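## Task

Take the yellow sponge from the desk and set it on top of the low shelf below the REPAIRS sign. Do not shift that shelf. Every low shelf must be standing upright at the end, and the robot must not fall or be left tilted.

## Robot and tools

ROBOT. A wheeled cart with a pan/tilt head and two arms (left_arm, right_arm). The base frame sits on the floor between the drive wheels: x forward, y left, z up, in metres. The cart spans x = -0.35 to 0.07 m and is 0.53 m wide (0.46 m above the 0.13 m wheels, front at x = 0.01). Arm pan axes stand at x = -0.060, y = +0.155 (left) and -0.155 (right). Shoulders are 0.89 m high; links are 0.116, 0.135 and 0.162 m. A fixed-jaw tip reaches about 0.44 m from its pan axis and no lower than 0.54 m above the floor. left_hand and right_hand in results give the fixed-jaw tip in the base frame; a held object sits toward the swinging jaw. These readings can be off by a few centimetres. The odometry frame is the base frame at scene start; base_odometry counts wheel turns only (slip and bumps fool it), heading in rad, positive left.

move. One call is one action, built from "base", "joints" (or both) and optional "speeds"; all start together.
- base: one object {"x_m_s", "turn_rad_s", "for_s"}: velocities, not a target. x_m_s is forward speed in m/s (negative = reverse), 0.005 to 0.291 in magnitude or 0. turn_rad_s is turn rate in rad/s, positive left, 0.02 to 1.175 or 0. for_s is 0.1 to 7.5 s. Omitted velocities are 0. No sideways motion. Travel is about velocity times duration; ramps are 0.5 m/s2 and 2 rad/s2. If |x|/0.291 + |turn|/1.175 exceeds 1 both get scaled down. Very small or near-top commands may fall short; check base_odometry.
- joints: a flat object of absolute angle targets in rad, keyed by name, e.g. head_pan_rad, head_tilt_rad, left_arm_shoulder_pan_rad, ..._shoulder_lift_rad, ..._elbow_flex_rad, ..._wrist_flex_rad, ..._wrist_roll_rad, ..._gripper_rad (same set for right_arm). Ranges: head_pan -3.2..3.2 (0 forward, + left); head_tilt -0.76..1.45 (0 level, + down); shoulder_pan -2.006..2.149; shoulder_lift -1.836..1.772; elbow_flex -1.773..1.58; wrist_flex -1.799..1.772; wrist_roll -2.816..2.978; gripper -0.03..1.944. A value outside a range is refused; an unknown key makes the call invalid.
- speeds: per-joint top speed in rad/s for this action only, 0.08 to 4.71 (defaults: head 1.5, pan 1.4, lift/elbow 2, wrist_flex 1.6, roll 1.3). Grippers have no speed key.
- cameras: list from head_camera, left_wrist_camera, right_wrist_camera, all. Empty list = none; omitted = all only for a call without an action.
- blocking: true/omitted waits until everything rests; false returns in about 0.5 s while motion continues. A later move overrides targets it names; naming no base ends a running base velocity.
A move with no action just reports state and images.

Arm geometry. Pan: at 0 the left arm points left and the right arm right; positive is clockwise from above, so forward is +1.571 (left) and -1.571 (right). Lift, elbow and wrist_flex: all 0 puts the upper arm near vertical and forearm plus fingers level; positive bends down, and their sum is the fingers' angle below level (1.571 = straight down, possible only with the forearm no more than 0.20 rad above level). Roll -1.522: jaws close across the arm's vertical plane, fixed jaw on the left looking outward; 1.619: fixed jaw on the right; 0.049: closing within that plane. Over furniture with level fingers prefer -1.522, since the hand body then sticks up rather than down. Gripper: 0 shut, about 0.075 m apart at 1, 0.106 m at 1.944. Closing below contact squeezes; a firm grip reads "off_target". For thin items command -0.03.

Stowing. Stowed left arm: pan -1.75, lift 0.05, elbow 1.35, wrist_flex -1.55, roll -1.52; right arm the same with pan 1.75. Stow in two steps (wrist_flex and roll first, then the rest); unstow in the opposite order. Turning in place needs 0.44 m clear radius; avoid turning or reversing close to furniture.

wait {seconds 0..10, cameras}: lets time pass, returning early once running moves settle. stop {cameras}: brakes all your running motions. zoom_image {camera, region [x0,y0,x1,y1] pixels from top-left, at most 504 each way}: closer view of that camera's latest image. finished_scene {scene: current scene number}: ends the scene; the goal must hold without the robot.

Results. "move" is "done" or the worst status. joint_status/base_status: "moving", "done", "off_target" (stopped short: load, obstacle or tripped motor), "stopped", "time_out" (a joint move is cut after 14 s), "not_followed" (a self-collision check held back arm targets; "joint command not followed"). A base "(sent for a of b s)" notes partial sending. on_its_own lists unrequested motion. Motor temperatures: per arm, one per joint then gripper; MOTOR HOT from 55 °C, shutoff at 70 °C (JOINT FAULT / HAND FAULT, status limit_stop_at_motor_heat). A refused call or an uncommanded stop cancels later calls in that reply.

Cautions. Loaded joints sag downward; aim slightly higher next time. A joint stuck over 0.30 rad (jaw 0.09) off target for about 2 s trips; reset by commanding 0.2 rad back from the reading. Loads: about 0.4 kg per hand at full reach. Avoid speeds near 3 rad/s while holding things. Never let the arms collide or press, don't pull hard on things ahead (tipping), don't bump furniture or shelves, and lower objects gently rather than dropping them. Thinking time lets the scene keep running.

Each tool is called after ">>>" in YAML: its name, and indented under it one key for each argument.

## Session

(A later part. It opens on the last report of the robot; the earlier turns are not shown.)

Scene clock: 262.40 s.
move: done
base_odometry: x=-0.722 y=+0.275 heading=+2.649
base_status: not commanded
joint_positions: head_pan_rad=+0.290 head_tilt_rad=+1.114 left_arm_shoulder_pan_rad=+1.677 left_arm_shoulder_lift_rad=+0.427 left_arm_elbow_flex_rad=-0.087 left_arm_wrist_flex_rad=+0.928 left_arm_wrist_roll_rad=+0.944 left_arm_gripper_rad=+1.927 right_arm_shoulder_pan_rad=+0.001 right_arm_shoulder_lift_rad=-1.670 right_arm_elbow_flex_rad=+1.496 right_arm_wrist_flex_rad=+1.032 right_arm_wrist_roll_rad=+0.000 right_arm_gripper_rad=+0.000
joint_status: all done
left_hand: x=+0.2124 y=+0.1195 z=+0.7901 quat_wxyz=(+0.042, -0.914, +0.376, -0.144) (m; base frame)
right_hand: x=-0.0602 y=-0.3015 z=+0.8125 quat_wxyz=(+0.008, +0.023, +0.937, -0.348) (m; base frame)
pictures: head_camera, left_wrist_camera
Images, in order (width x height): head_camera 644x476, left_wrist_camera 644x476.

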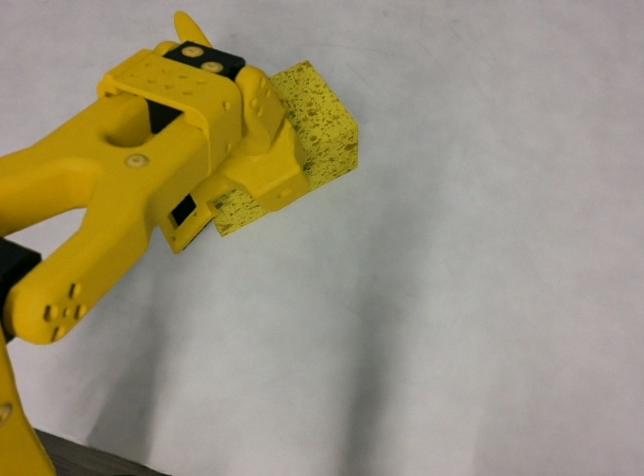

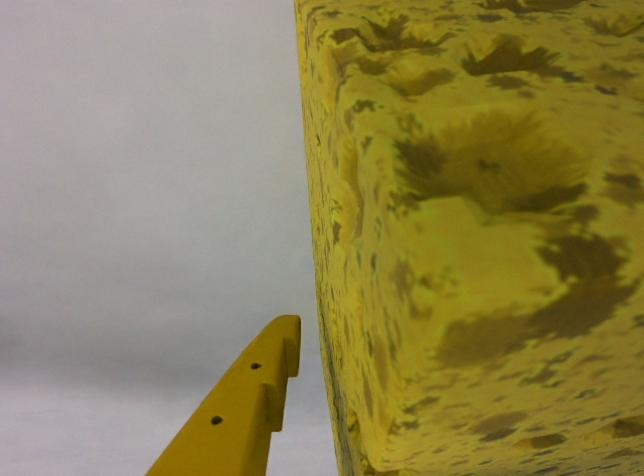

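>>> move:
  joints: {"left_arm_shoulder_lift_rad":0.50,"left_arm_wrist_flex_rad":0.87}
  speeds: {"left_arm_shoulder_lift_rad":0.2,"left_arm_wrist_flex_rad":0.15}
  cameras: ["head_camera","left_wrist_camera"]

>>> move:
  joints: {"left_arm_gripper_rad":0.85}
  cameras: ["head_camera","left_wrist_camera"]

Scene clock: 272.00 s.
move: done
base_odometry: x=-0.722 y=+0.275 heading=+2.649
base_status: not commanded
joint_positions: head_pan_rad=+0.290 head_tilt_rad=+1.114 left_arm_shoulder_pan_rad=+1.677 left_arm_shoulder_lift_rad=+0.507 left_arm_elbow_flex_rad=-0.087 left_arm_wrist_flex_rad=+0.876 left_arm_wrist_roll_rad=+0.944 left_arm_gripper_rad=+1.927 right_arm_shoulder_pan_rad=+0.001 right_arm_shoulder_lift_rad=-1.670 right_arm_elbow_flex_rad=+1.496 right_arm_wrist_flex_rad=+1.032 right_arm_wrist_roll_rad=+0.000 right_arm_gripper_rad=+0.000
joint_status: all done
left_hand: x=+0.2115 y=+0.1196 z=+0.7728 quat_wxyz=(+0.038, -0.916, +0.377, -0.131) (m; base frame)
right_hand: x=-0.0602 y=-0.3015 z=+0.8125 quat_wxyz=(+0.008, +0.023, +0.937, -0.348) (m; base frame)
pictures: head_camera, left_wrist_camera
Images, in order (width x height): head_camera 644x476, left_wrist_camera 644x476.

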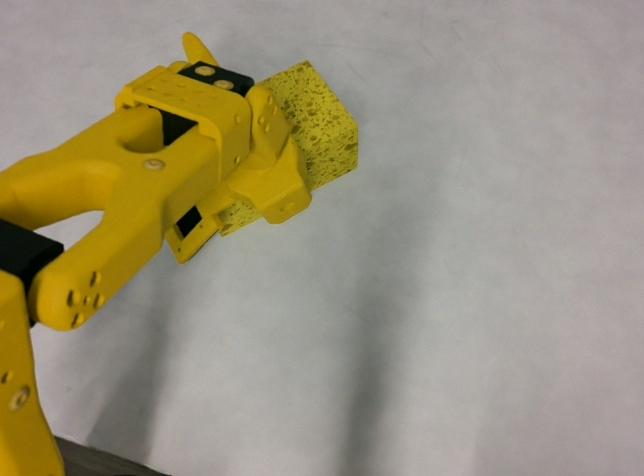

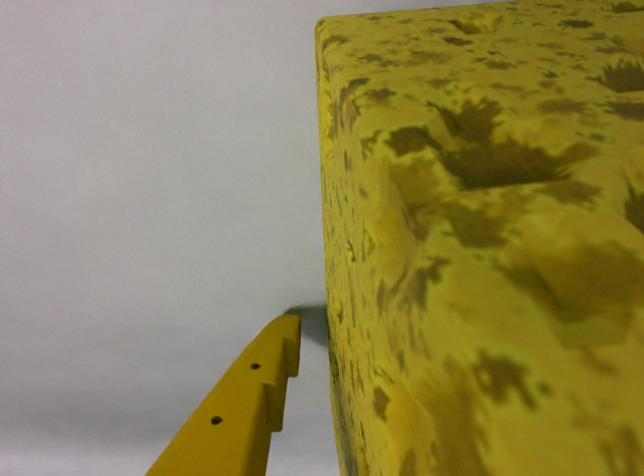

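Scene clock: 273.07 s.
move: off_target
base_odometry: x=-0.722 y=+0.275 heading=+2.649
base_status: not commanded
joint_positions: head_pan_rad=+0.290 head_tilt_rad=+1.114 left_arm_shoulder_pan_rad=+1.666 left_arm_shoulder_lift_rad=+0.494 left_arm_elbow_flex_rad=-0.096 left_arm_wrist_flex_rad=+0.866 left_arm_wrist_roll_rad=+0.935 left_arm_gripper_rad=+1.014 right_arm_shoulder_pan_rad=+0.001 right_arm_shoulder_lift_rad=-1.670 right_arm_elbow_flex_rad=+1.496 right_arm_wrist_flex_rad=+1.032 right_arm_wrist_roll_rad=+0.000 right_arm_gripper_rad=+0.000
joint_status: left_arm_gripper_rad off_target (ended at +1.014, target +0.850)
left_hand: x=+0.2168 y=+0.1221 z=+0.7778 quat_wxyz=(+0.044, -0.914, +0.376, -0.146) (m; base frame)
right_hand: x=-0.0602 y=-0.3015 z=+0.8125 quat_wxyz=(+0.008, +0.023, +0.937, -0.348) (m; base frame)
pictures: head_camera, left_wrist_camera
Images, in order (width x height): head_camera 644x476, left_wrist_camera 644x476.

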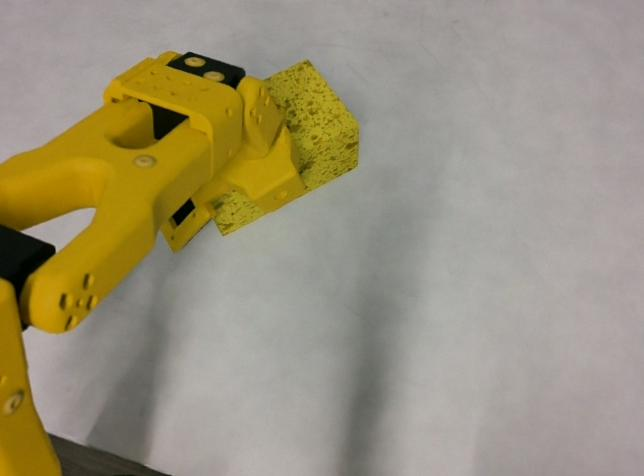

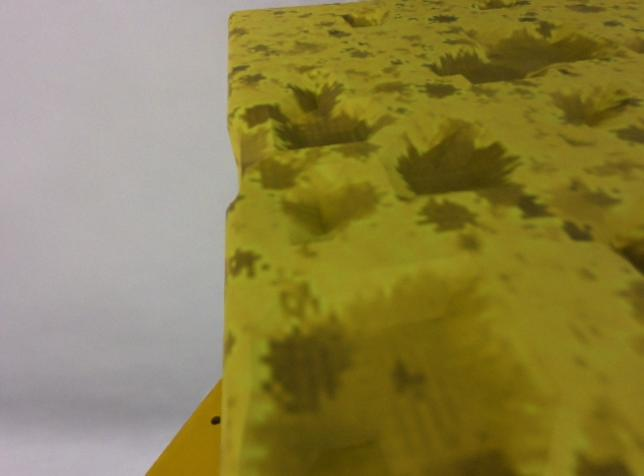

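>>> move:
  joints: {"left_arm_gripper_rad":0.78,"left_arm_shoulder_lift_rad":-0.1,"left_arm_wrist_flex_rad":1.0}
  speeds: {"left_arm_shoulder_lift_rad":0.5}
  cameras: ["head_camera","left_wrist_camera"]

>>> move:
  base: {"x_m_s":-0.15,"for_s":2.3}
  joints: {"head_pan_rad":1.4,"head_tilt_rad":0.7}
  cameras: ["head_camera","left_wrist_camera"]

Scene clock: 281.47 s.
move: off_target
base_odometry: x=-0.722 y=+0.275 heading=+2.649
base_status: not commanded
joint_positions: head_pan_rad=+0.290 head_tilt_rad=+1.114 left_arm_shoulder_pan_rad=+1.668 left_arm_shoulder_lift_rad=-0.047 left_arm_elbow_flex_rad=-0.085 left_arm_wrist_flex_rad=+0.998 left_arm_wrist_roll_rad=+0.944 left_arm_gripper_rad=+0.992 right_arm_shoulder_pan_rad=+0.001 right_arm_shoulder_lift_rad=-1.670 right_arm_elbow_flex_rad=+1.496 right_arm_wrist_flex_rad=+1.032 right_arm_wrist_roll_rad=+0.000 right_arm_gripper_rad=+0.000
joint_status: left_arm_gripper_rad off_target (ended at +0.992, target +0.780); the others done
left_hand: x=+0.2246 y=+0.1209 z=+0.9054 quat_wxyz=(+0.099, -0.869, +0.353, -0.331) (m; base frame)
right_hand: x=-0.0602 y=-0.3015 z=+0.8125 quat_wxyz=(+0.008, +0.023, +0.937, -0.348) (m; base frame)
pictures: head_camera, left_wrist_camera
Images, in order (width x height): head_camera 644x476, left_wrist_camera 644x476.

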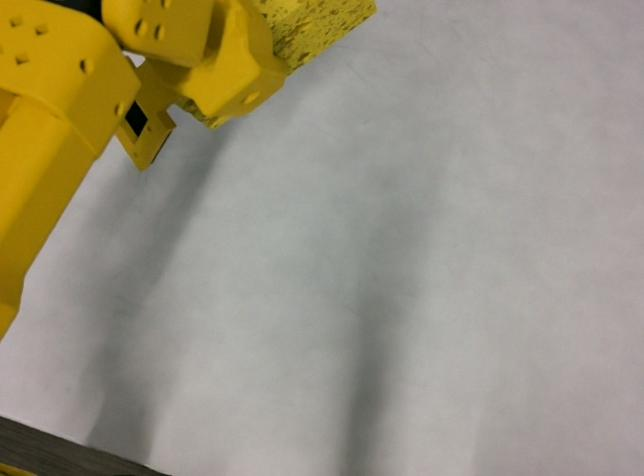

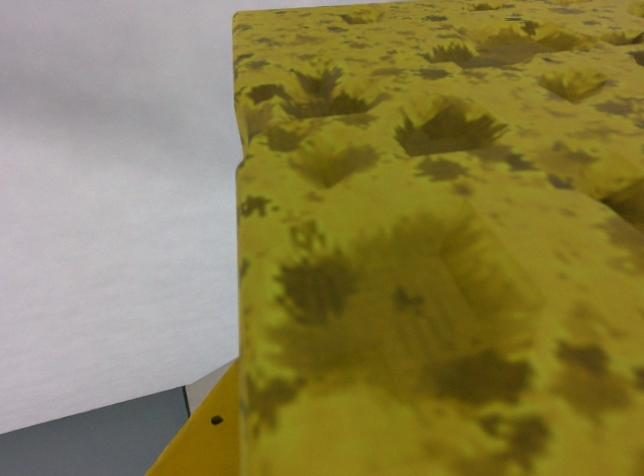

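Scene clock: 284.90 s.
move: done
base_odometry: x=-0.417 y=+0.111 heading=+2.654
base_status: done (sent for 2.3 of 2.3 s)
joint_positions: head_pan_rad=+1.390 head_tilt_rad=+0.713 left_arm_shoulder_pan_rad=+1.668 left_arm_shoulder_lift_rad=-0.049 left_arm_elbow_flex_rad=-0.085 left_arm_wrist_flex_rad=+0.998 left_arm_wrist_roll_rad=+0.944 left_arm_gripper_rad=+0.992 right_arm_shoulder_pan_rad=-0.002 right_arm_shoulder_lift_rad=-1.670 right_arm_elbow_flex_rad=+1.496 right_arm_wrist_flex_rad=+1.032 right_arm_wrist_roll_rad=+0.000 right_arm_gripper_rad=+0.000
joint_status: all done
left_hand: x=+0.2246 y=+0.1209 z=+0.9058 quat_wxyz=(+0.099, -0.869, +0.353, -0.332) (m; base frame)
right_hand: x=-0.0597 y=-0.3015 z=+0.8125 quat_wxyz=(+0.009, +0.022, +0.937, -0.348) (m; base frame)
pictures: head_camera, left_wrist_camera
Images, in order (width x height): head_camera 644x476, left_wrist_camera 644x476.

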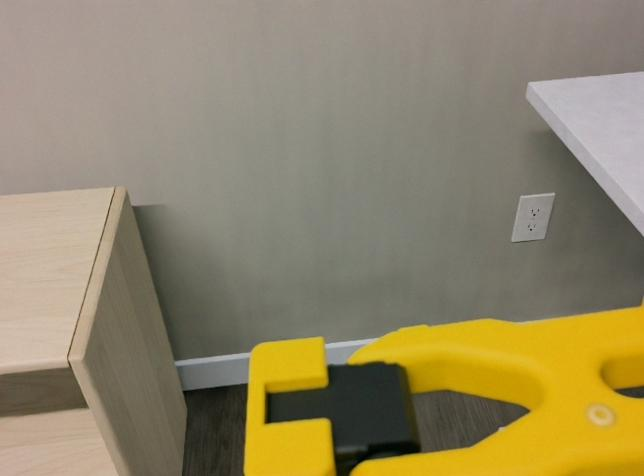

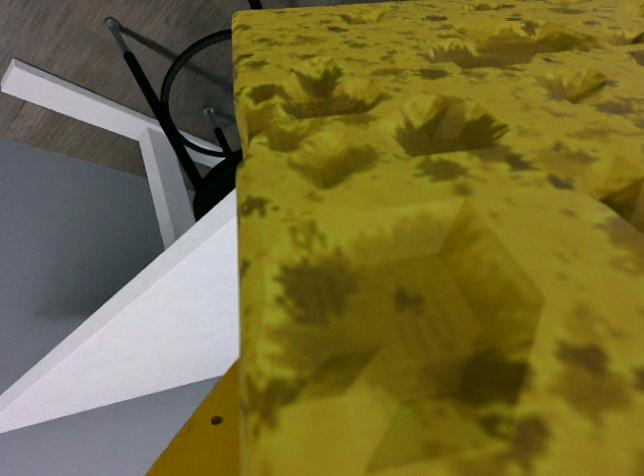

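>>> move:
  base: {"turn_rad_s":0.4,"for_s":0.88}

>>> move:
  base: {"x_m_s":-0.15,"for_s":2.2}

>>> move:
  base: {"turn_rad_s":0.4,"for_s":2.95}
  joints: {"head_pan_rad":0,"head_tilt_rad":0.8}
  cameras: ["head_camera"]

>>> move:
  joints: {"head_tilt_rad":-0.4}
  cameras: ["head_camera"]

Scene clock: 303.43 s.
move: done
base_odometry: x=-0.417 y=+0.111 heading=+2.998
base_status: done (sent for 0.87 of 0.87 s)
joint_positions: head_pan_rad=+1.390 head_tilt_rad=+0.713 left_arm_shoulder_pan_rad=+1.677 left_arm_shoulder_lift_rad=-0.049 left_arm_elbow_flex_rad=-0.085 left_arm_wrist_flex_rad=+0.998 left_arm_wrist_roll_rad=+0.944 left_arm_gripper_rad=+0.992 right_arm_shoulder_pan_rad=+0.000 right_arm_shoulder_lift_rad=-1.670 right_arm_elbow_flex_rad=+1.496 right_arm_wrist_flex_rad=+1.032 right_arm_wrist_roll_rad=+0.000 right_arm_gripper_rad=+0.000
joint_status: not commanded
left_hand: x=+0.2243 y=+0.1182 z=+0.9058 quat_wxyz=(+0.097, -0.867, +0.357, -0.332) (m; base frame)
right_hand: x=-0.0600 y=-0.3015 z=+0.8125 quat_wxyz=(+0.009, +0.023, +0.937, -0.348) (m; base frame)
pictures: none

Scene clock: 306.77 s.
move: done
base_odometry: x=-0.091 y=+0.064 heading=+2.999
base_status: done (sent for 2.2 of 2.2 s)
joint_positions: head_pan_rad=+1.390 head_tilt_rad=+0.713 left_arm_shoulder_pan_rad=+1.677 left_arm_shoulder_lift_rad=-0.049 left_arm_elbow_flex_rad=-0.085 left_arm_wrist_flex_rad=+0.998 left_arm_wrist_roll_rad=+0.944 left_arm_gripper_rad=+0.992 right_arm_shoulder_pan_rad=-0.004 right_arm_shoulder_lift_rad=-1.670 right_arm_elbow_flex_rad=+1.496 right_arm_wrist_flex_rad=+1.032 right_arm_wrist_roll_rad=+0.000 right_arm_gripper_rad=+0.000
joint_status: not commanded
left_hand: x=+0.2243 y=+0.1182 z=+0.9058 quat_wxyz=(+0.097, -0.867, +0.357, -0.332) (m; base frame)
right_hand: x=-0.0595 y=-0.3015 z=+0.8125 quat_wxyz=(+0.009, +0.021, +0.937, -0.348) (m; base frame)
pictures: none

Scene clock: 310.33 s.
move: done
base_odometry: x=-0.090 y=+0.064 heading=-2.099
base_status: done (sent for 2.97 of 2.97 s)
joint_positions: head_pan_rad=+0.009 head_tilt_rad=+0.794 left_arm_shoulder_pan_rad=+1.666 left_arm_shoulder_lift_rad=-0.049 left_arm_elbow_flex_rad=-0.085 left_arm_wrist_flex_rad=+0.998 left_arm_wrist_roll_rad=+0.944 left_arm_gripper_rad=+0.992 right_arm_shoulder_pan_rad=-0.002 right_arm_shoulder_lift_rad=-1.670 right_arm_elbow_flex_rad=+1.496 right_arm_wrist_flex_rad=+1.032 right_arm_wrist_roll_rad=+0.000 right_arm_gripper_rad=+0.000
joint_status: all done
left_hand: x=+0.2247 y=+0.1213 z=+0.9058 quat_wxyz=(+0.099, -0.869, +0.353, -0.332) (m; base frame)
right_hand: x=-0.0597 y=-0.3015 z=+0.8125 quat_wxyz=(+0.009, +0.022, +0.937, -0.348) (m; base frame)
pictures: head_camera
Images, in order (width x height): head_camera 644x476.

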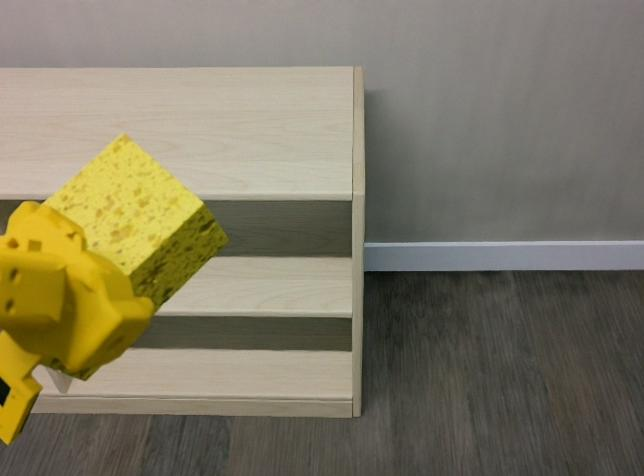

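Scene clock: 311.93 s.
move: done
base_odometry: x=-0.090 y=+0.064 heading=-2.099
base_status: not commanded
joint_positions: head_pan_rad=+0.009 head_tilt_rad=-0.392 left_arm_shoulder_pan_rad=+1.666 left_arm_shoulder_lift_rad=-0.049 left_arm_elbow_flex_rad=-0.085 left_arm_wrist_flex_rad=+0.998 left_arm_wrist_roll_rad=+0.944 left_arm_gripper_rad=+0.992 right_arm_shoulder_pan_rad=-0.002 right_arm_shoulder_lift_rad=-1.670 right_arm_elbow_flex_rad=+1.496 right_arm_wrist_flex_rad=+1.032 right_arm_wrist_roll_rad=+0.000 right_arm_gripper_rad=+0.000
joint_status: all done
left_hand: x=+0.2247 y=+0.1213 z=+0.9058 quat_wxyz=(+0.099, -0.869, +0.353, -0.332) (m; base frame)
right_hand: x=-0.0597 y=-0.3015 z=+0.8125 quat_wxyz=(+0.009, +0.022, +0.937, -0.348) (m; base frame)
pictures: head_camera
Images, in order (width x height): head_camera 644x476.

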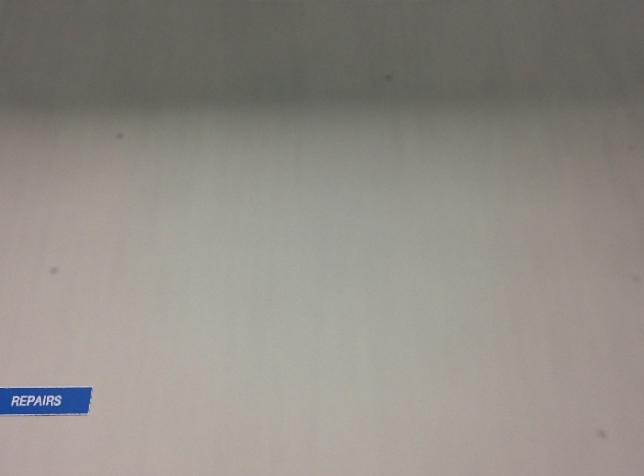

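>>> move:
  base: {"x_m_s":0.15,"for_s":2.93}
  joints: {"head_tilt_rad":1.25}
  cameras: ["head_camera","left_wrist_camera"]

Scene clock: 328.00 s.
move: done
base_odometry: x=-0.312 y=-0.317 heading=-2.098
base_status: done (sent for 2.93 of 2.93 s)
joint_positions: head_pan_rad=+0.009 head_tilt_rad=+1.244 left_arm_shoulder_pan_rad=+1.668 left_arm_shoulder_lift_rad=-0.049 left_arm_elbow_flex_rad=-0.085 left_arm_wrist_flex_rad=+0.998 left_arm_wrist_roll_rad=+0.944 left_arm_gripper_rad=+0.992 right_arm_shoulder_pan_rad=+0.000 right_arm_shoulder_lift_rad=-1.670 right_arm_elbow_flex_rad=+1.496 right_arm_wrist_flex_rad=+1.032 right_arm_wrist_roll_rad=+0.000 right_arm_gripper_rad=+0.000
joint_status: all done
left_hand: x=+0.2246 y=+0.1209 z=+0.9058 quat_wxyz=(+0.099, -0.869, +0.353, -0.332) (m; base frame)
right_hand: x=-0.0600 y=-0.3015 z=+0.8125 quat_wxyz=(+0.009, +0.023, +0.937, -0.348) (m; base frame)
pictures: head_camera, left_wrist_camera
Images, in order (width x height): head_camera 644x476, left_wrist_camera 644x476.

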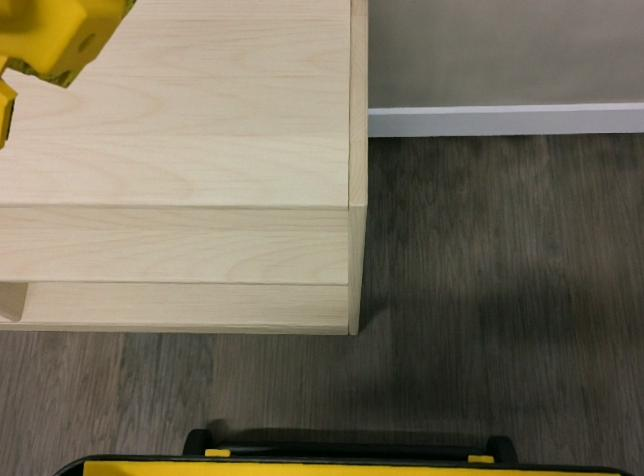

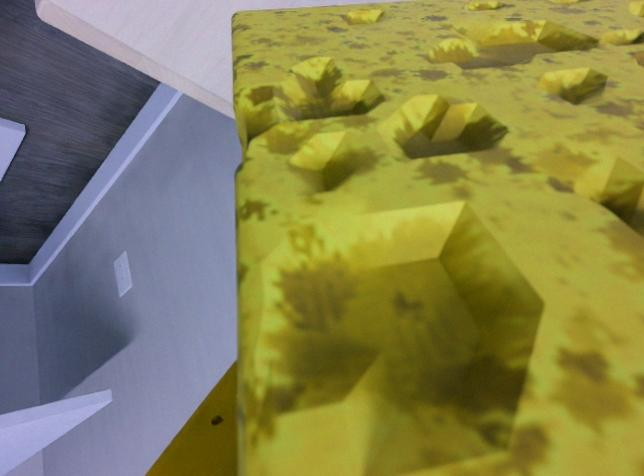

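>>> move:
  base: {"x_m_s":0.1,"for_s":1.0}

>>> move:
  joints: {"left_arm_shoulder_lift_rad":1.18,"left_arm_elbow_flex_rad":-0.767,"left_arm_wrist_flex_rad":0.857,"head_pan_rad":0.4,"head_tilt_rad":1.05}
  speeds: {"left_arm_shoulder_lift_rad":0.5,"left_arm_elbow_flex_rad":0.28,"left_arm_wrist_flex_rad":0.08}
  cameras: ["head_camera","left_wrist_camera"]

Scene clock: 340.23 s.
move: done
base_odometry: x=-0.362 y=-0.403 heading=-2.099
base_status: done (sent for 1 of 1 s)
joint_positions: head_pan_rad=+0.009 head_tilt_rad=+1.244 left_arm_shoulder_pan_rad=+1.668 left_arm_shoulder_lift_rad=-0.049 left_arm_elbow_flex_rad=-0.085 left_arm_wrist_flex_rad=+0.998 left_arm_wrist_roll_rad=+0.944 left_arm_gripper_rad=+0.992 right_arm_shoulder_pan_rad=+0.001 right_arm_shoulder_lift_rad=-1.670 right_arm_elbow_flex_rad=+1.496 right_arm_wrist_flex_rad=+1.032 right_arm_wrist_roll_rad=+0.000 right_arm_gripper_rad=+0.000
joint_status: not commanded
left_hand: x=+0.2246 y=+0.1209 z=+0.9058 quat_wxyz=(+0.099, -0.869, +0.353, -0.332) (m; base frame)
right_hand: x=-0.0602 y=-0.3015 z=+0.8125 quat_wxyz=(+0.008, +0.023, +0.937, -0.348) (m; base frame)
pictures: none

Scene clock: 343.30 s.
move: done
base_odometry: x=-0.362 y=-0.403 heading=-2.099
base_status: not commanded
joint_positions: head_pan_rad=+0.390 head_tilt_rad=+1.065 left_arm_shoulder_pan_rad=+1.668 left_arm_shoulder_lift_rad=+1.197 left_arm_elbow_flex_rad=-0.733 left_arm_wrist_flex_rad=+0.866 left_arm_wrist_roll_rad=+0.944 left_arm_gripper_rad=+0.992 right_arm_shoulder_pan_rad=+0.001 right_arm_shoulder_lift_rad=-1.670 right_arm_elbow_flex_rad=+1.496 right_arm_wrist_flex_rad=+1.032 right_arm_wrist_roll_rad=+0.000 right_arm_gripper_rad=+0.000
joint_status: all done
left_hand: x=+0.2400 y=+0.1194 z=+0.6962 quat_wxyz=(+0.034, -0.920, +0.374, -0.115) (m; base frame)
right_hand: x=-0.0602 y=-0.3015 z=+0.8125 quat_wxyz=(+0.008, +0.023, +0.937, -0.348) (m; base frame)
pictures: head_camera, left_wrist_camera
Images, in order (width x height): head_camera 644x476, left_wrist_camera 644x476.

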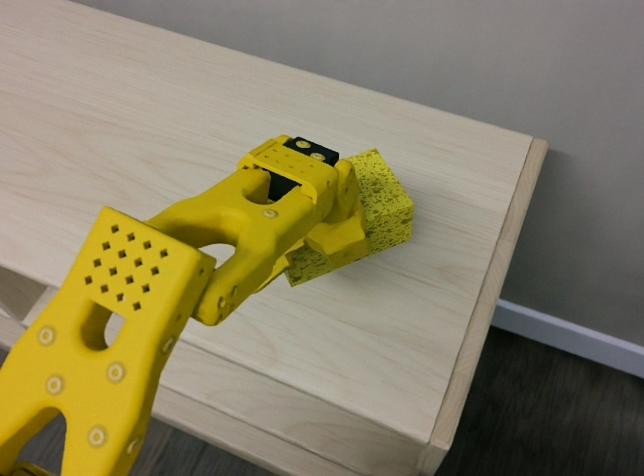

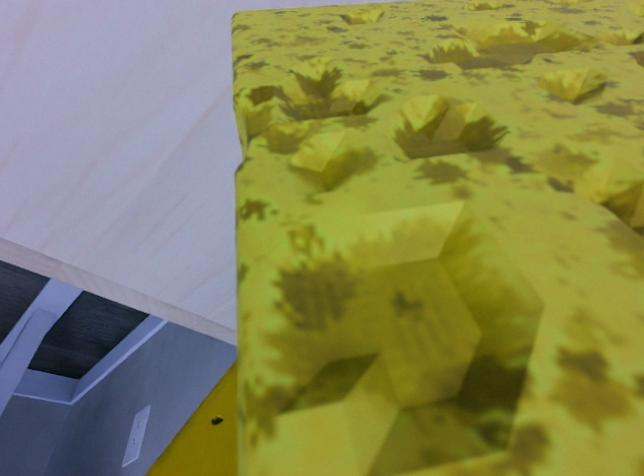

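>>> move:
  joints: {"left_arm_elbow_flex_rad":-0.62,"left_arm_wrist_flex_rad":0.73}
  speeds: {"left_arm_elbow_flex_rad":0.15,"left_arm_wrist_flex_rad":0.15}
  cameras: ["head_camera","left_wrist_camera"]

>>> move:
  joints: {"left_arm_elbow_flex_rad":-0.53,"left_arm_wrist_flex_rad":0.64}
  speeds: {"left_arm_elbow_flex_rad":0.12,"left_arm_wrist_flex_rad":0.12}
  cameras: ["head_camera","left_wrist_camera"]

Scene clock: 353.70 s.
move: done
base_odometry: x=-0.362 y=-0.403 heading=-2.099
base_status: not commanded
joint_positions: head_pan_rad=+0.390 head_tilt_rad=+1.065 left_arm_shoulder_pan_rad=+1.668 left_arm_shoulder_lift_rad=+1.197 left_arm_elbow_flex_rad=-0.619 left_arm_wrist_flex_rad=+0.738 left_arm_wrist_roll_rad=+0.944 left_arm_gripper_rad=+0.992 right_arm_shoulder_pan_rad=+0.001 right_arm_shoulder_lift_rad=-1.670 right_arm_elbow_flex_rad=+1.496 right_arm_wrist_flex_rad=+1.032 right_arm_wrist_roll_rad=+0.000 right_arm_gripper_rad=+0.000
joint_status: all done
left_hand: x=+0.2351 y=+0.1198 z=+0.6832 quat_wxyz=(+0.036, -0.919, +0.373, -0.122) (m; base frame)
right_hand: x=-0.0602 y=-0.3015 z=+0.8125 quat_wxyz=(+0.008, +0.023, +0.937, -0.348) (m; base frame)
pictures: head_camera, left_wrist_camera
Images, in order (width x height): head_camera 644x476, left_wrist_camera 644x476.

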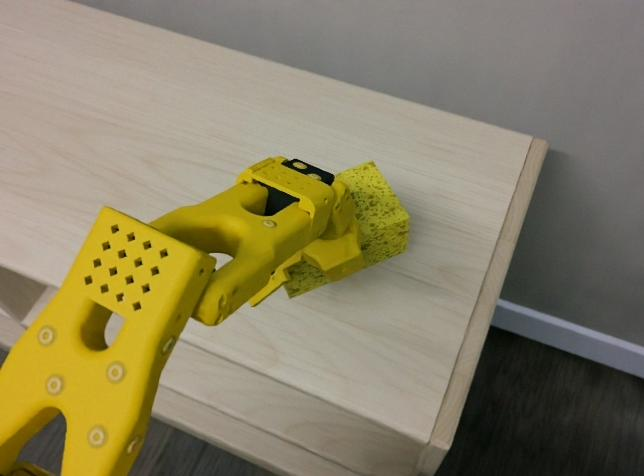

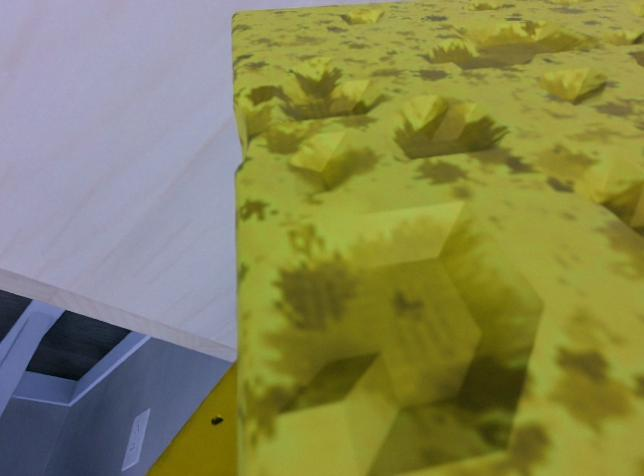

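Scene clock: 354.90 s.
move: done
base_odometry: x=-0.362 y=-0.403 heading=-2.099
base_status: not commanded
joint_positions: head_pan_rad=+0.390 head_tilt_rad=+1.065 left_arm_shoulder_pan_rad=+1.668 left_arm_shoulder_lift_rad=+1.197 left_arm_elbow_flex_rad=-0.529 left_arm_wrist_flex_rad=+0.648 left_arm_wrist_roll_rad=+0.944 left_arm_gripper_rad=+0.992 right_arm_shoulder_pan_rad=+0.001 right_arm_shoulder_lift_rad=-1.670 right_arm_elbow_flex_rad=+1.496 right_arm_wrist_flex_rad=+1.032 right_arm_wrist_roll_rad=+0.000 right_arm_gripper_rad=+0.000
joint_status: all done
left_hand: x=+0.2284 y=+0.1205 z=+0.6730 quat_wxyz=(+0.036, -0.919, +0.373, -0.122) (m; base frame)
right_hand: x=-0.0602 y=-0.3015 z=+0.8125 quat_wxyz=(+0.008, +0.023, +0.937, -0.348) (m; base frame)
pictures: head_camera, left_wrist_camera
Images, in order (width x height): head_camera 644x476, left_wrist_camera 644x476.

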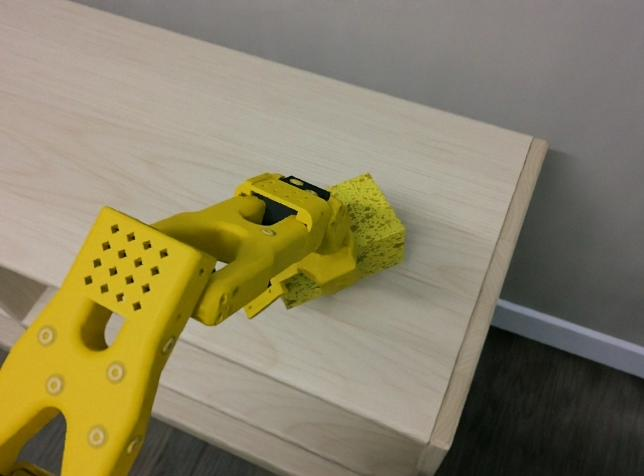

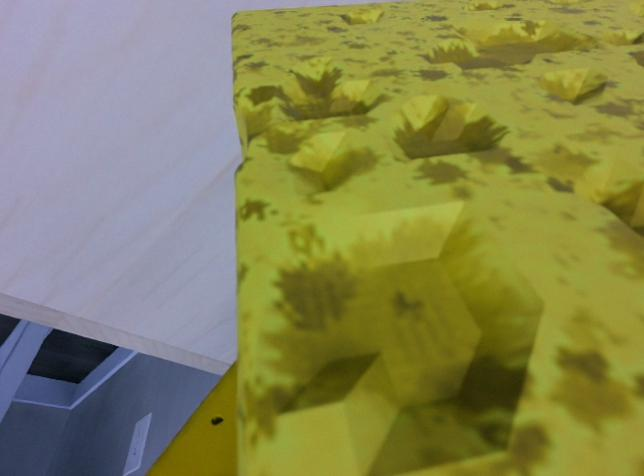

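>>> move:
  joints: {"left_arm_shoulder_lift_rad":1.265,"left_arm_elbow_flex_rad":-0.56,"left_arm_wrist_flex_rad":0.58}
  speeds: {"left_arm_shoulder_lift_rad":0.15,"left_arm_elbow_flex_rad":0.1,"left_arm_wrist_flex_rad":0.1}
  cameras: ["head_camera","left_wrist_camera"]

>>> zoom_image:
  camera: "head_camera"
  region: [230, 150, 450, 330]

Scene clock: 367.07 s.
move: done
base_odometry: x=-0.362 y=-0.403 heading=-2.099
base_status: not commanded
joint_positions: head_pan_rad=+0.390 head_tilt_rad=+1.065 left_arm_shoulder_pan_rad=+1.668 left_arm_shoulder_lift_rad=+1.280 left_arm_elbow_flex_rad=-0.532 left_arm_wrist_flex_rad=+0.588 left_arm_wrist_roll_rad=+0.944 left_arm_gripper_rad=+0.992 right_arm_shoulder_pan_rad=+0.001 right_arm_shoulder_lift_rad=-1.670 right_arm_elbow_flex_rad=+1.496 right_arm_wrist_flex_rad=+1.032 right_arm_wrist_roll_rad=+0.000 right_arm_gripper_rad=+0.000
joint_status: all done
left_hand: x=+0.2194 y=+0.1214 z=+0.6543 quat_wxyz=(+0.033, -0.920, +0.374, -0.112) (m; base frame)
right_hand: x=-0.0602 y=-0.3015 z=+0.8125 quat_wxyz=(+0.008, +0.023, +0.937, -0.348) (m; base frame)
pictures: head_camera, left_wrist_camera
Images, in order (width x height): head_camera 644x476, left_wrist_camera 644x476.

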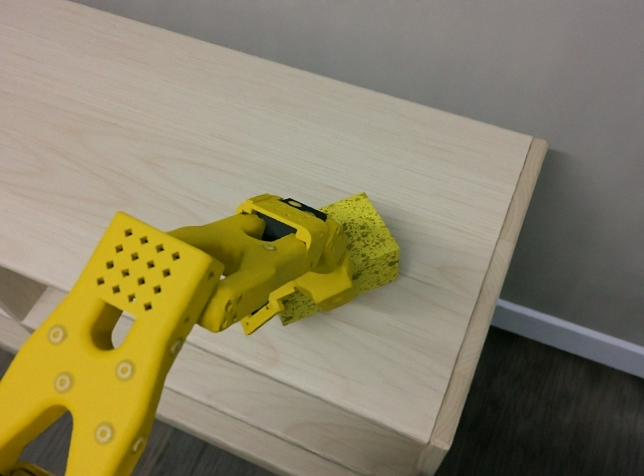

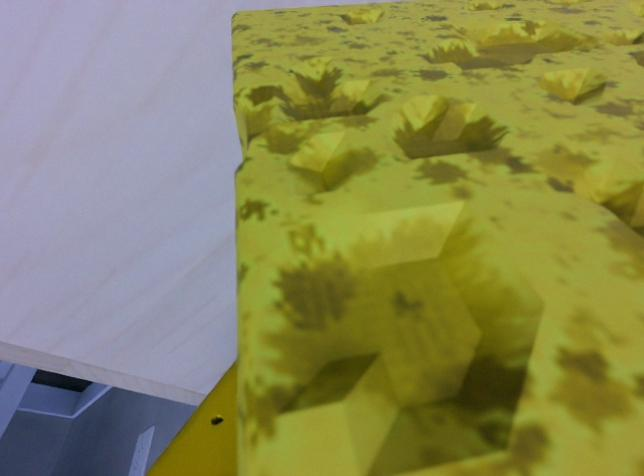

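Scaled by 2.291.

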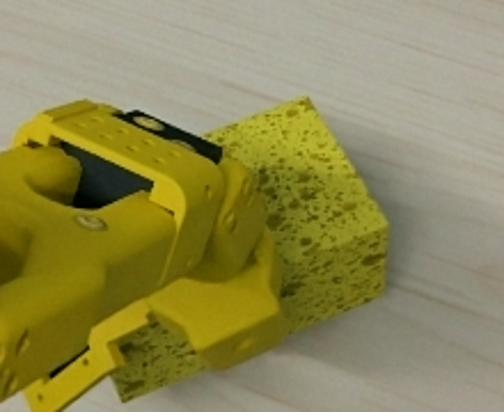

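>>> move:
  joints: {"left_arm_shoulder_lift_rad":1.32,"left_arm_elbow_flex_rad":-0.57,"left_arm_wrist_flex_rad":0.56}
  speeds: {"left_arm_shoulder_lift_rad":0.12,"left_arm_elbow_flex_rad":0.1,"left_arm_wrist_flex_rad":0.1}
  cameras: ["head_camera"]

>>> move:
  joints: {"left_arm_shoulder_lift_rad":1.365,"left_arm_elbow_flex_rad":-0.58,"left_arm_wrist_flex_rad":0.53}
  speeds: {"left_arm_shoulder_lift_rad":0.12,"left_arm_elbow_flex_rad":0.1,"left_arm_wrist_flex_rad":0.1}
  cameras: ["head_camera","left_wrist_camera"]

>>> zoom_image:
  camera: "head_camera"
  region: [230, 150, 450, 330]

Scene clock: 376.77 s.
Motor temperatures (°C): left_arm=[31 32 31 31 32 34] | right_arm=[30 28 26 27 30 27]
move: done
base_odometry: x=-0.362 y=-0.403 heading=-2.099
base_status: not commanded
joint_positions: head_pan_rad=+0.390 head_tilt_rad=+1.065 left_arm_shoulder_pan_rad=+1.668 left_arm_shoulder_lift_rad=+1.332 left_arm_elbow_flex_rad=-0.541 left_arm_wrist_flex_rad=+0.568 left_arm_wrist_roll_rad=+0.944 left_arm_gripper_rad=+0.992 right_arm_shoulder_pan_rad=+0.001 right_arm_shoulder_lift_rad=-1.670 right_arm_elbow_flex_rad=+1.496 right_arm_wrist_flex_rad=+1.032 right_arm_wrist_roll_rad=+0.000 right_arm_gripper_rad=+0.000
joint_status: all done
left_hand: x=+0.2121 y=+0.1221 z=+0.6432 quat_wxyz=(+0.030, -0.921, +0.374, -0.101) (m; base frame)
right_hand: x=-0.0602 y=-0.3015 z=+0.8125 quat_wxyz=(+0.008, +0.023, +0.937, -0.348) (m; base frame)
pictures: head_camera
Images, in order (width x height): head_camera 644x476.

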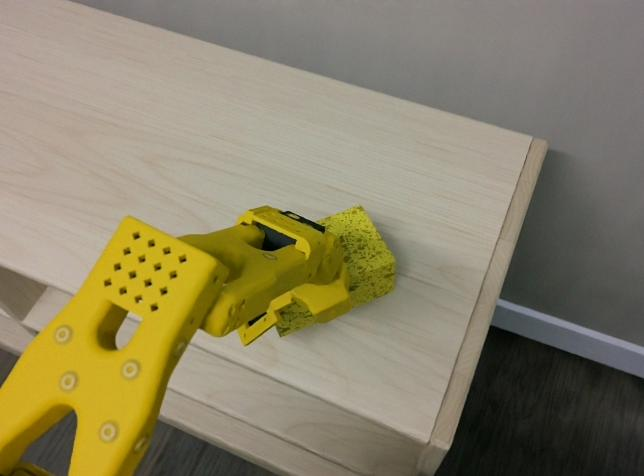

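Scene clock: 377.57 s.
move: done
base_odometry: x=-0.362 y=-0.403 heading=-2.099
base_status: not commanded
joint_positions: head_pan_rad=+0.390 head_tilt_rad=+1.065 left_arm_shoulder_pan_rad=+1.668 left_arm_shoulder_lift_rad=+1.378 left_arm_elbow_flex_rad=-0.553 left_arm_wrist_flex_rad=+0.537 left_arm_wrist_roll_rad=+0.944 left_arm_gripper_rad=+0.992 right_arm_shoulder_pan_rad=+0.001 right_arm_shoulder_lift_rad=-1.670 right_arm_elbow_flex_rad=+1.496 right_arm_wrist_flex_rad=+1.032 right_arm_wrist_roll_rad=+0.000 right_arm_gripper_rad=+0.000
joint_status: all done
left_hand: x=+0.2083 y=+0.1224 z=+0.6345 quat_wxyz=(+0.030, -0.921, +0.374, -0.100) (m; base frame)
right_hand: x=-0.0602 y=-0.3015 z=+0.8125 quat_wxyz=(+0.008, +0.023, +0.937, -0.348) (m; base frame)
pictures: head_camera, left_wrist_camera
Images, in order (width x height): head_camera 644x476, left_wrist_camera 644x476.

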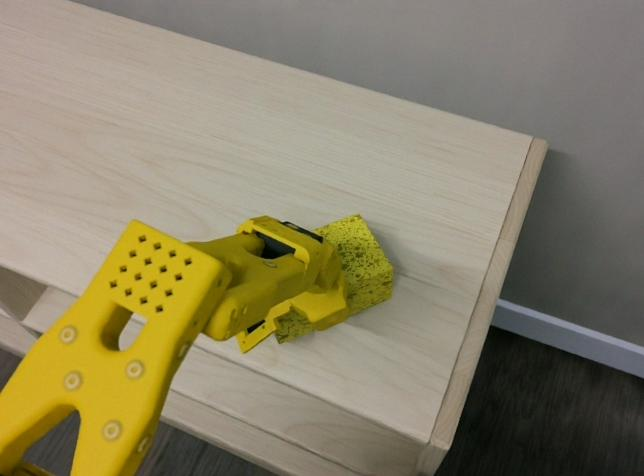

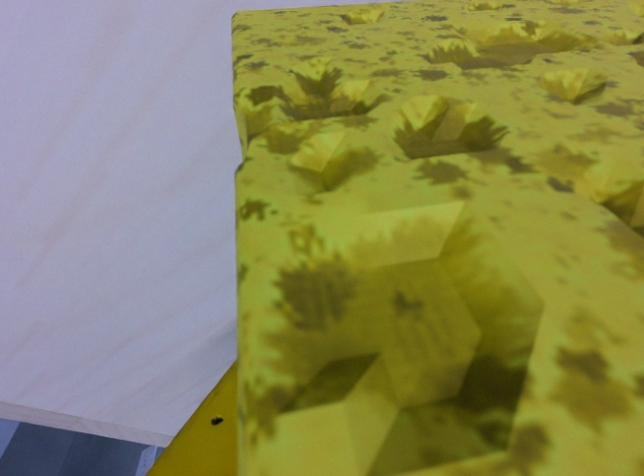

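Scaled by 2.291.

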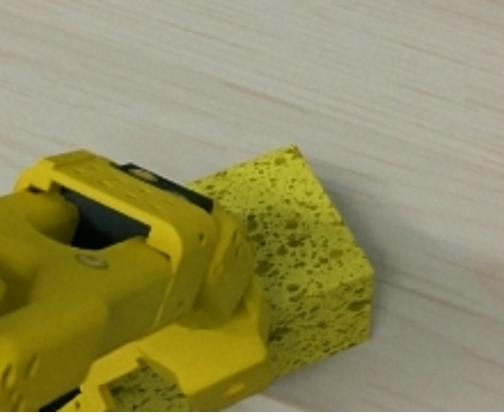

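>>> move:
  joints: {"left_arm_shoulder_lift_rad":1.40,"left_arm_elbow_flex_rad":-0.60,"left_arm_wrist_flex_rad":0.52}
  speeds: {"left_arm_shoulder_lift_rad":0.12,"left_arm_elbow_flex_rad":0.1,"left_arm_wrist_flex_rad":0.1}
  cameras: ["left_wrist_camera"]

>>> move:
  joints: {"left_arm_shoulder_lift_rad":1.44,"left_arm_elbow_flex_rad":-0.60,"left_arm_wrist_flex_rad":0.49}
  speeds: {"left_arm_shoulder_lift_rad":0.12,"left_arm_elbow_flex_rad":0.1,"left_arm_wrist_flex_rad":0.1}
  cameras: ["head_camera","left_wrist_camera"]

>>> zoom_image:
  camera: "head_camera"
  region: [230, 150, 450, 330]

Scene clock: 386.03 s.
move: done
base_odometry: x=-0.362 y=-0.403 heading=-2.099
base_status: not commanded
joint_positions: head_pan_rad=+0.390 head_tilt_rad=+1.065 left_arm_shoulder_pan_rad=+1.666 left_arm_shoulder_lift_rad=+1.407 left_arm_elbow_flex_rad=-0.578 left_arm_wrist_flex_rad=+0.525 left_arm_wrist_roll_rad=+0.944 left_arm_gripper_rad=+0.992 right_arm_shoulder_pan_rad=+0.001 right_arm_shoulder_lift_rad=-1.670 right_arm_elbow_flex_rad=+1.496 right_arm_wrist_flex_rad=+1.032 right_arm_wrist_roll_rad=+0.000 right_arm_gripper_rad=+0.000
joint_status: all done
left_hand: x=+0.2089 y=+0.1228 z=+0.6309 quat_wxyz=(+0.031, -0.921, +0.374, -0.103) (m; base frame)
right_hand: x=-0.0602 y=-0.3015 z=+0.8125 quat_wxyz=(+0.008, +0.023, +0.937, -0.348) (m; base frame)
pictures: left_wrist_camera
Images, in order (width x height): left_wrist_camera 644x476.

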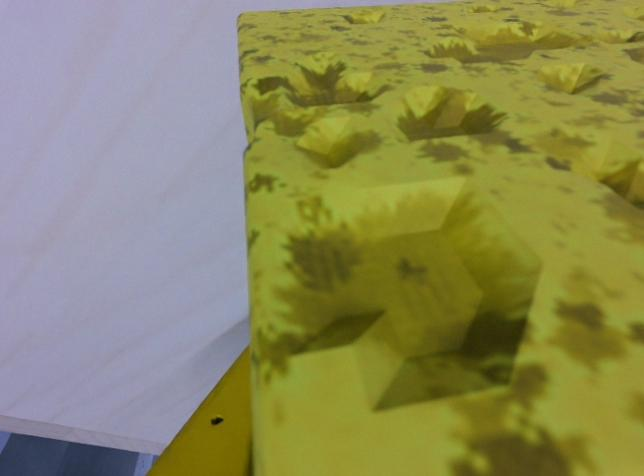

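Scene clock: 386.77 s.
move: done
base_odometry: x=-0.362 y=-0.403 heading=-2.099
base_status: not commanded
joint_positions: head_pan_rad=+0.390 head_tilt_rad=+1.065 left_arm_shoulder_pan_rad=+1.671 left_arm_shoulder_lift_rad=+1.435 left_arm_elbow_flex_rad=-0.593 left_arm_wrist_flex_rad=+0.493 left_arm_wrist_roll_rad=+0.943 left_arm_gripper_rad=+0.992 right_arm_shoulder_pan_rad=+0.001 right_arm_shoulder_lift_rad=-1.670 right_arm_elbow_flex_rad=+1.496 right_arm_wrist_flex_rad=+1.032 right_arm_wrist_roll_rad=+0.000 right_arm_gripper_rad=+0.000
joint_status: all done
left_hand: x=+0.2104 y=+0.1214 z=+0.6272 quat_wxyz=(+0.034, -0.919, +0.376, -0.113) (m; base frame)
right_hand: x=-0.0602 y=-0.3015 z=+0.8125 quat_wxyz=(+0.008, +0.023, +0.937, -0.348) (m; base frame)
pictures: head_camera, left_wrist_camera
Images, in order (width x height): head_camera 644x476, left_wrist_camera 644x476.

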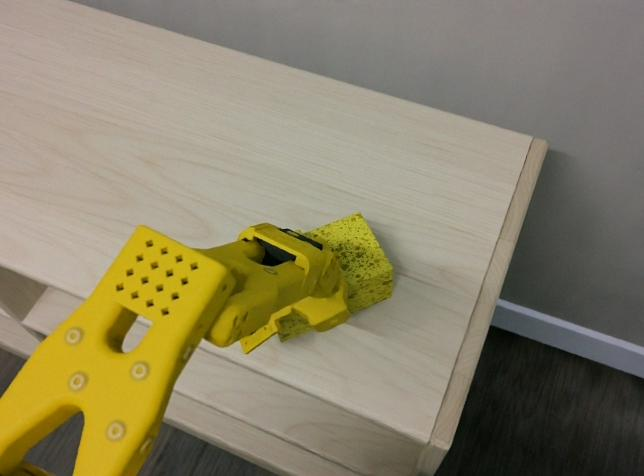

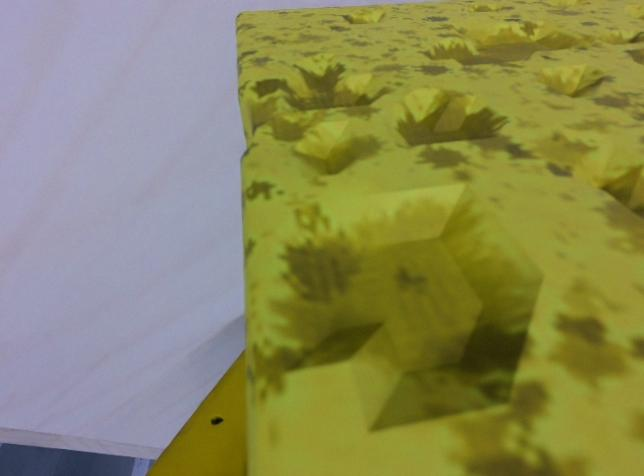

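Scaled by 2.291.

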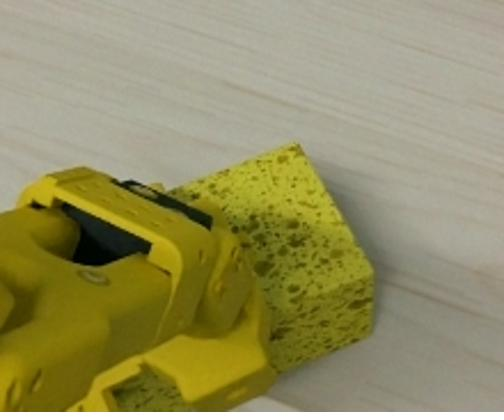

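>>> move:
  joints: {"left_arm_gripper_rad":1.1}

>>> move:
  joints: {"left_arm_gripper_rad":1.944}
  cameras: ["head_camera","left_wrist_camera"]

Scene clock: 392.13 s.
move: done
base_odometry: x=-0.362 y=-0.403 heading=-2.099
base_status: not commanded
joint_positions: head_pan_rad=+0.390 head_tilt_rad=+1.065 left_arm_shoulder_pan_rad=+1.677 left_arm_shoulder_lift_rad=+1.441 left_arm_elbow_flex_rad=-0.593 left_arm_wrist_flex_rad=+0.493 left_arm_wrist_roll_rad=+0.935 left_arm_gripper_rad=+1.094 right_arm_shoulder_pan_rad=+0.001 right_arm_shoulder_lift_rad=-1.670 right_arm_elbow_flex_rad=+1.496 right_arm_wrist_flex_rad=+1.032 right_arm_wrist_roll_rad=+0.000 right_arm_gripper_rad=+0.000
joint_status: all done
left_hand: x=+0.2085 y=+0.1200 z=+0.6257 quat_wxyz=(+0.033, -0.917, +0.382, -0.110) (m; base frame)
right_hand: x=-0.0602 y=-0.3015 z=+0.8125 quat_wxyz=(+0.008, +0.023, +0.937, -0.348) (m; base frame)
pictures: none

Scene clock: 393.10 s.
move: done
base_odometry: x=-0.362 y=-0.403 heading=-2.099
base_status: not commanded
joint_positions: head_pan_rad=+0.390 head_tilt_rad=+1.065 left_arm_shoulder_pan_rad=+1.677 left_arm_shoulder_lift_rad=+1.450 left_arm_elbow_flex_rad=-0.593 left_arm_wrist_flex_rad=+0.497 left_arm_wrist_roll_rad=+0.935 left_arm_gripper_rad=+1.927 right_arm_shoulder_pan_rad=+0.001 right_arm_shoulder_lift_rad=-1.670 right_arm_elbow_flex_rad=+1.496 right_arm_wrist_flex_rad=+1.032 right_arm_wrist_roll_rad=+0.000 right_arm_gripper_rad=+0.000
joint_status: all done
left_hand: x=+0.2053 y=+0.1203 z=+0.6234 quat_wxyz=(+0.031, -0.918, +0.383, -0.103) (m; base frame)
right_hand: x=-0.0602 y=-0.3015 z=+0.8125 quat_wxyz=(+0.008, +0.023, +0.937, -0.348) (m; base frame)
pictures: head_camera, left_wrist_camera
Images, in order (width x height): head_camera 644x476, left_wrist_camera 644x476.

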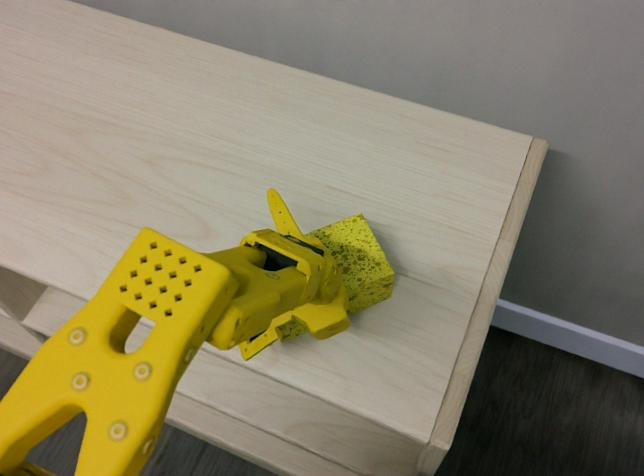

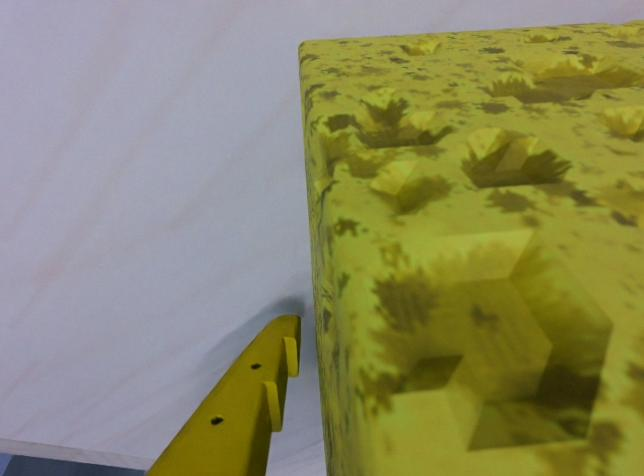

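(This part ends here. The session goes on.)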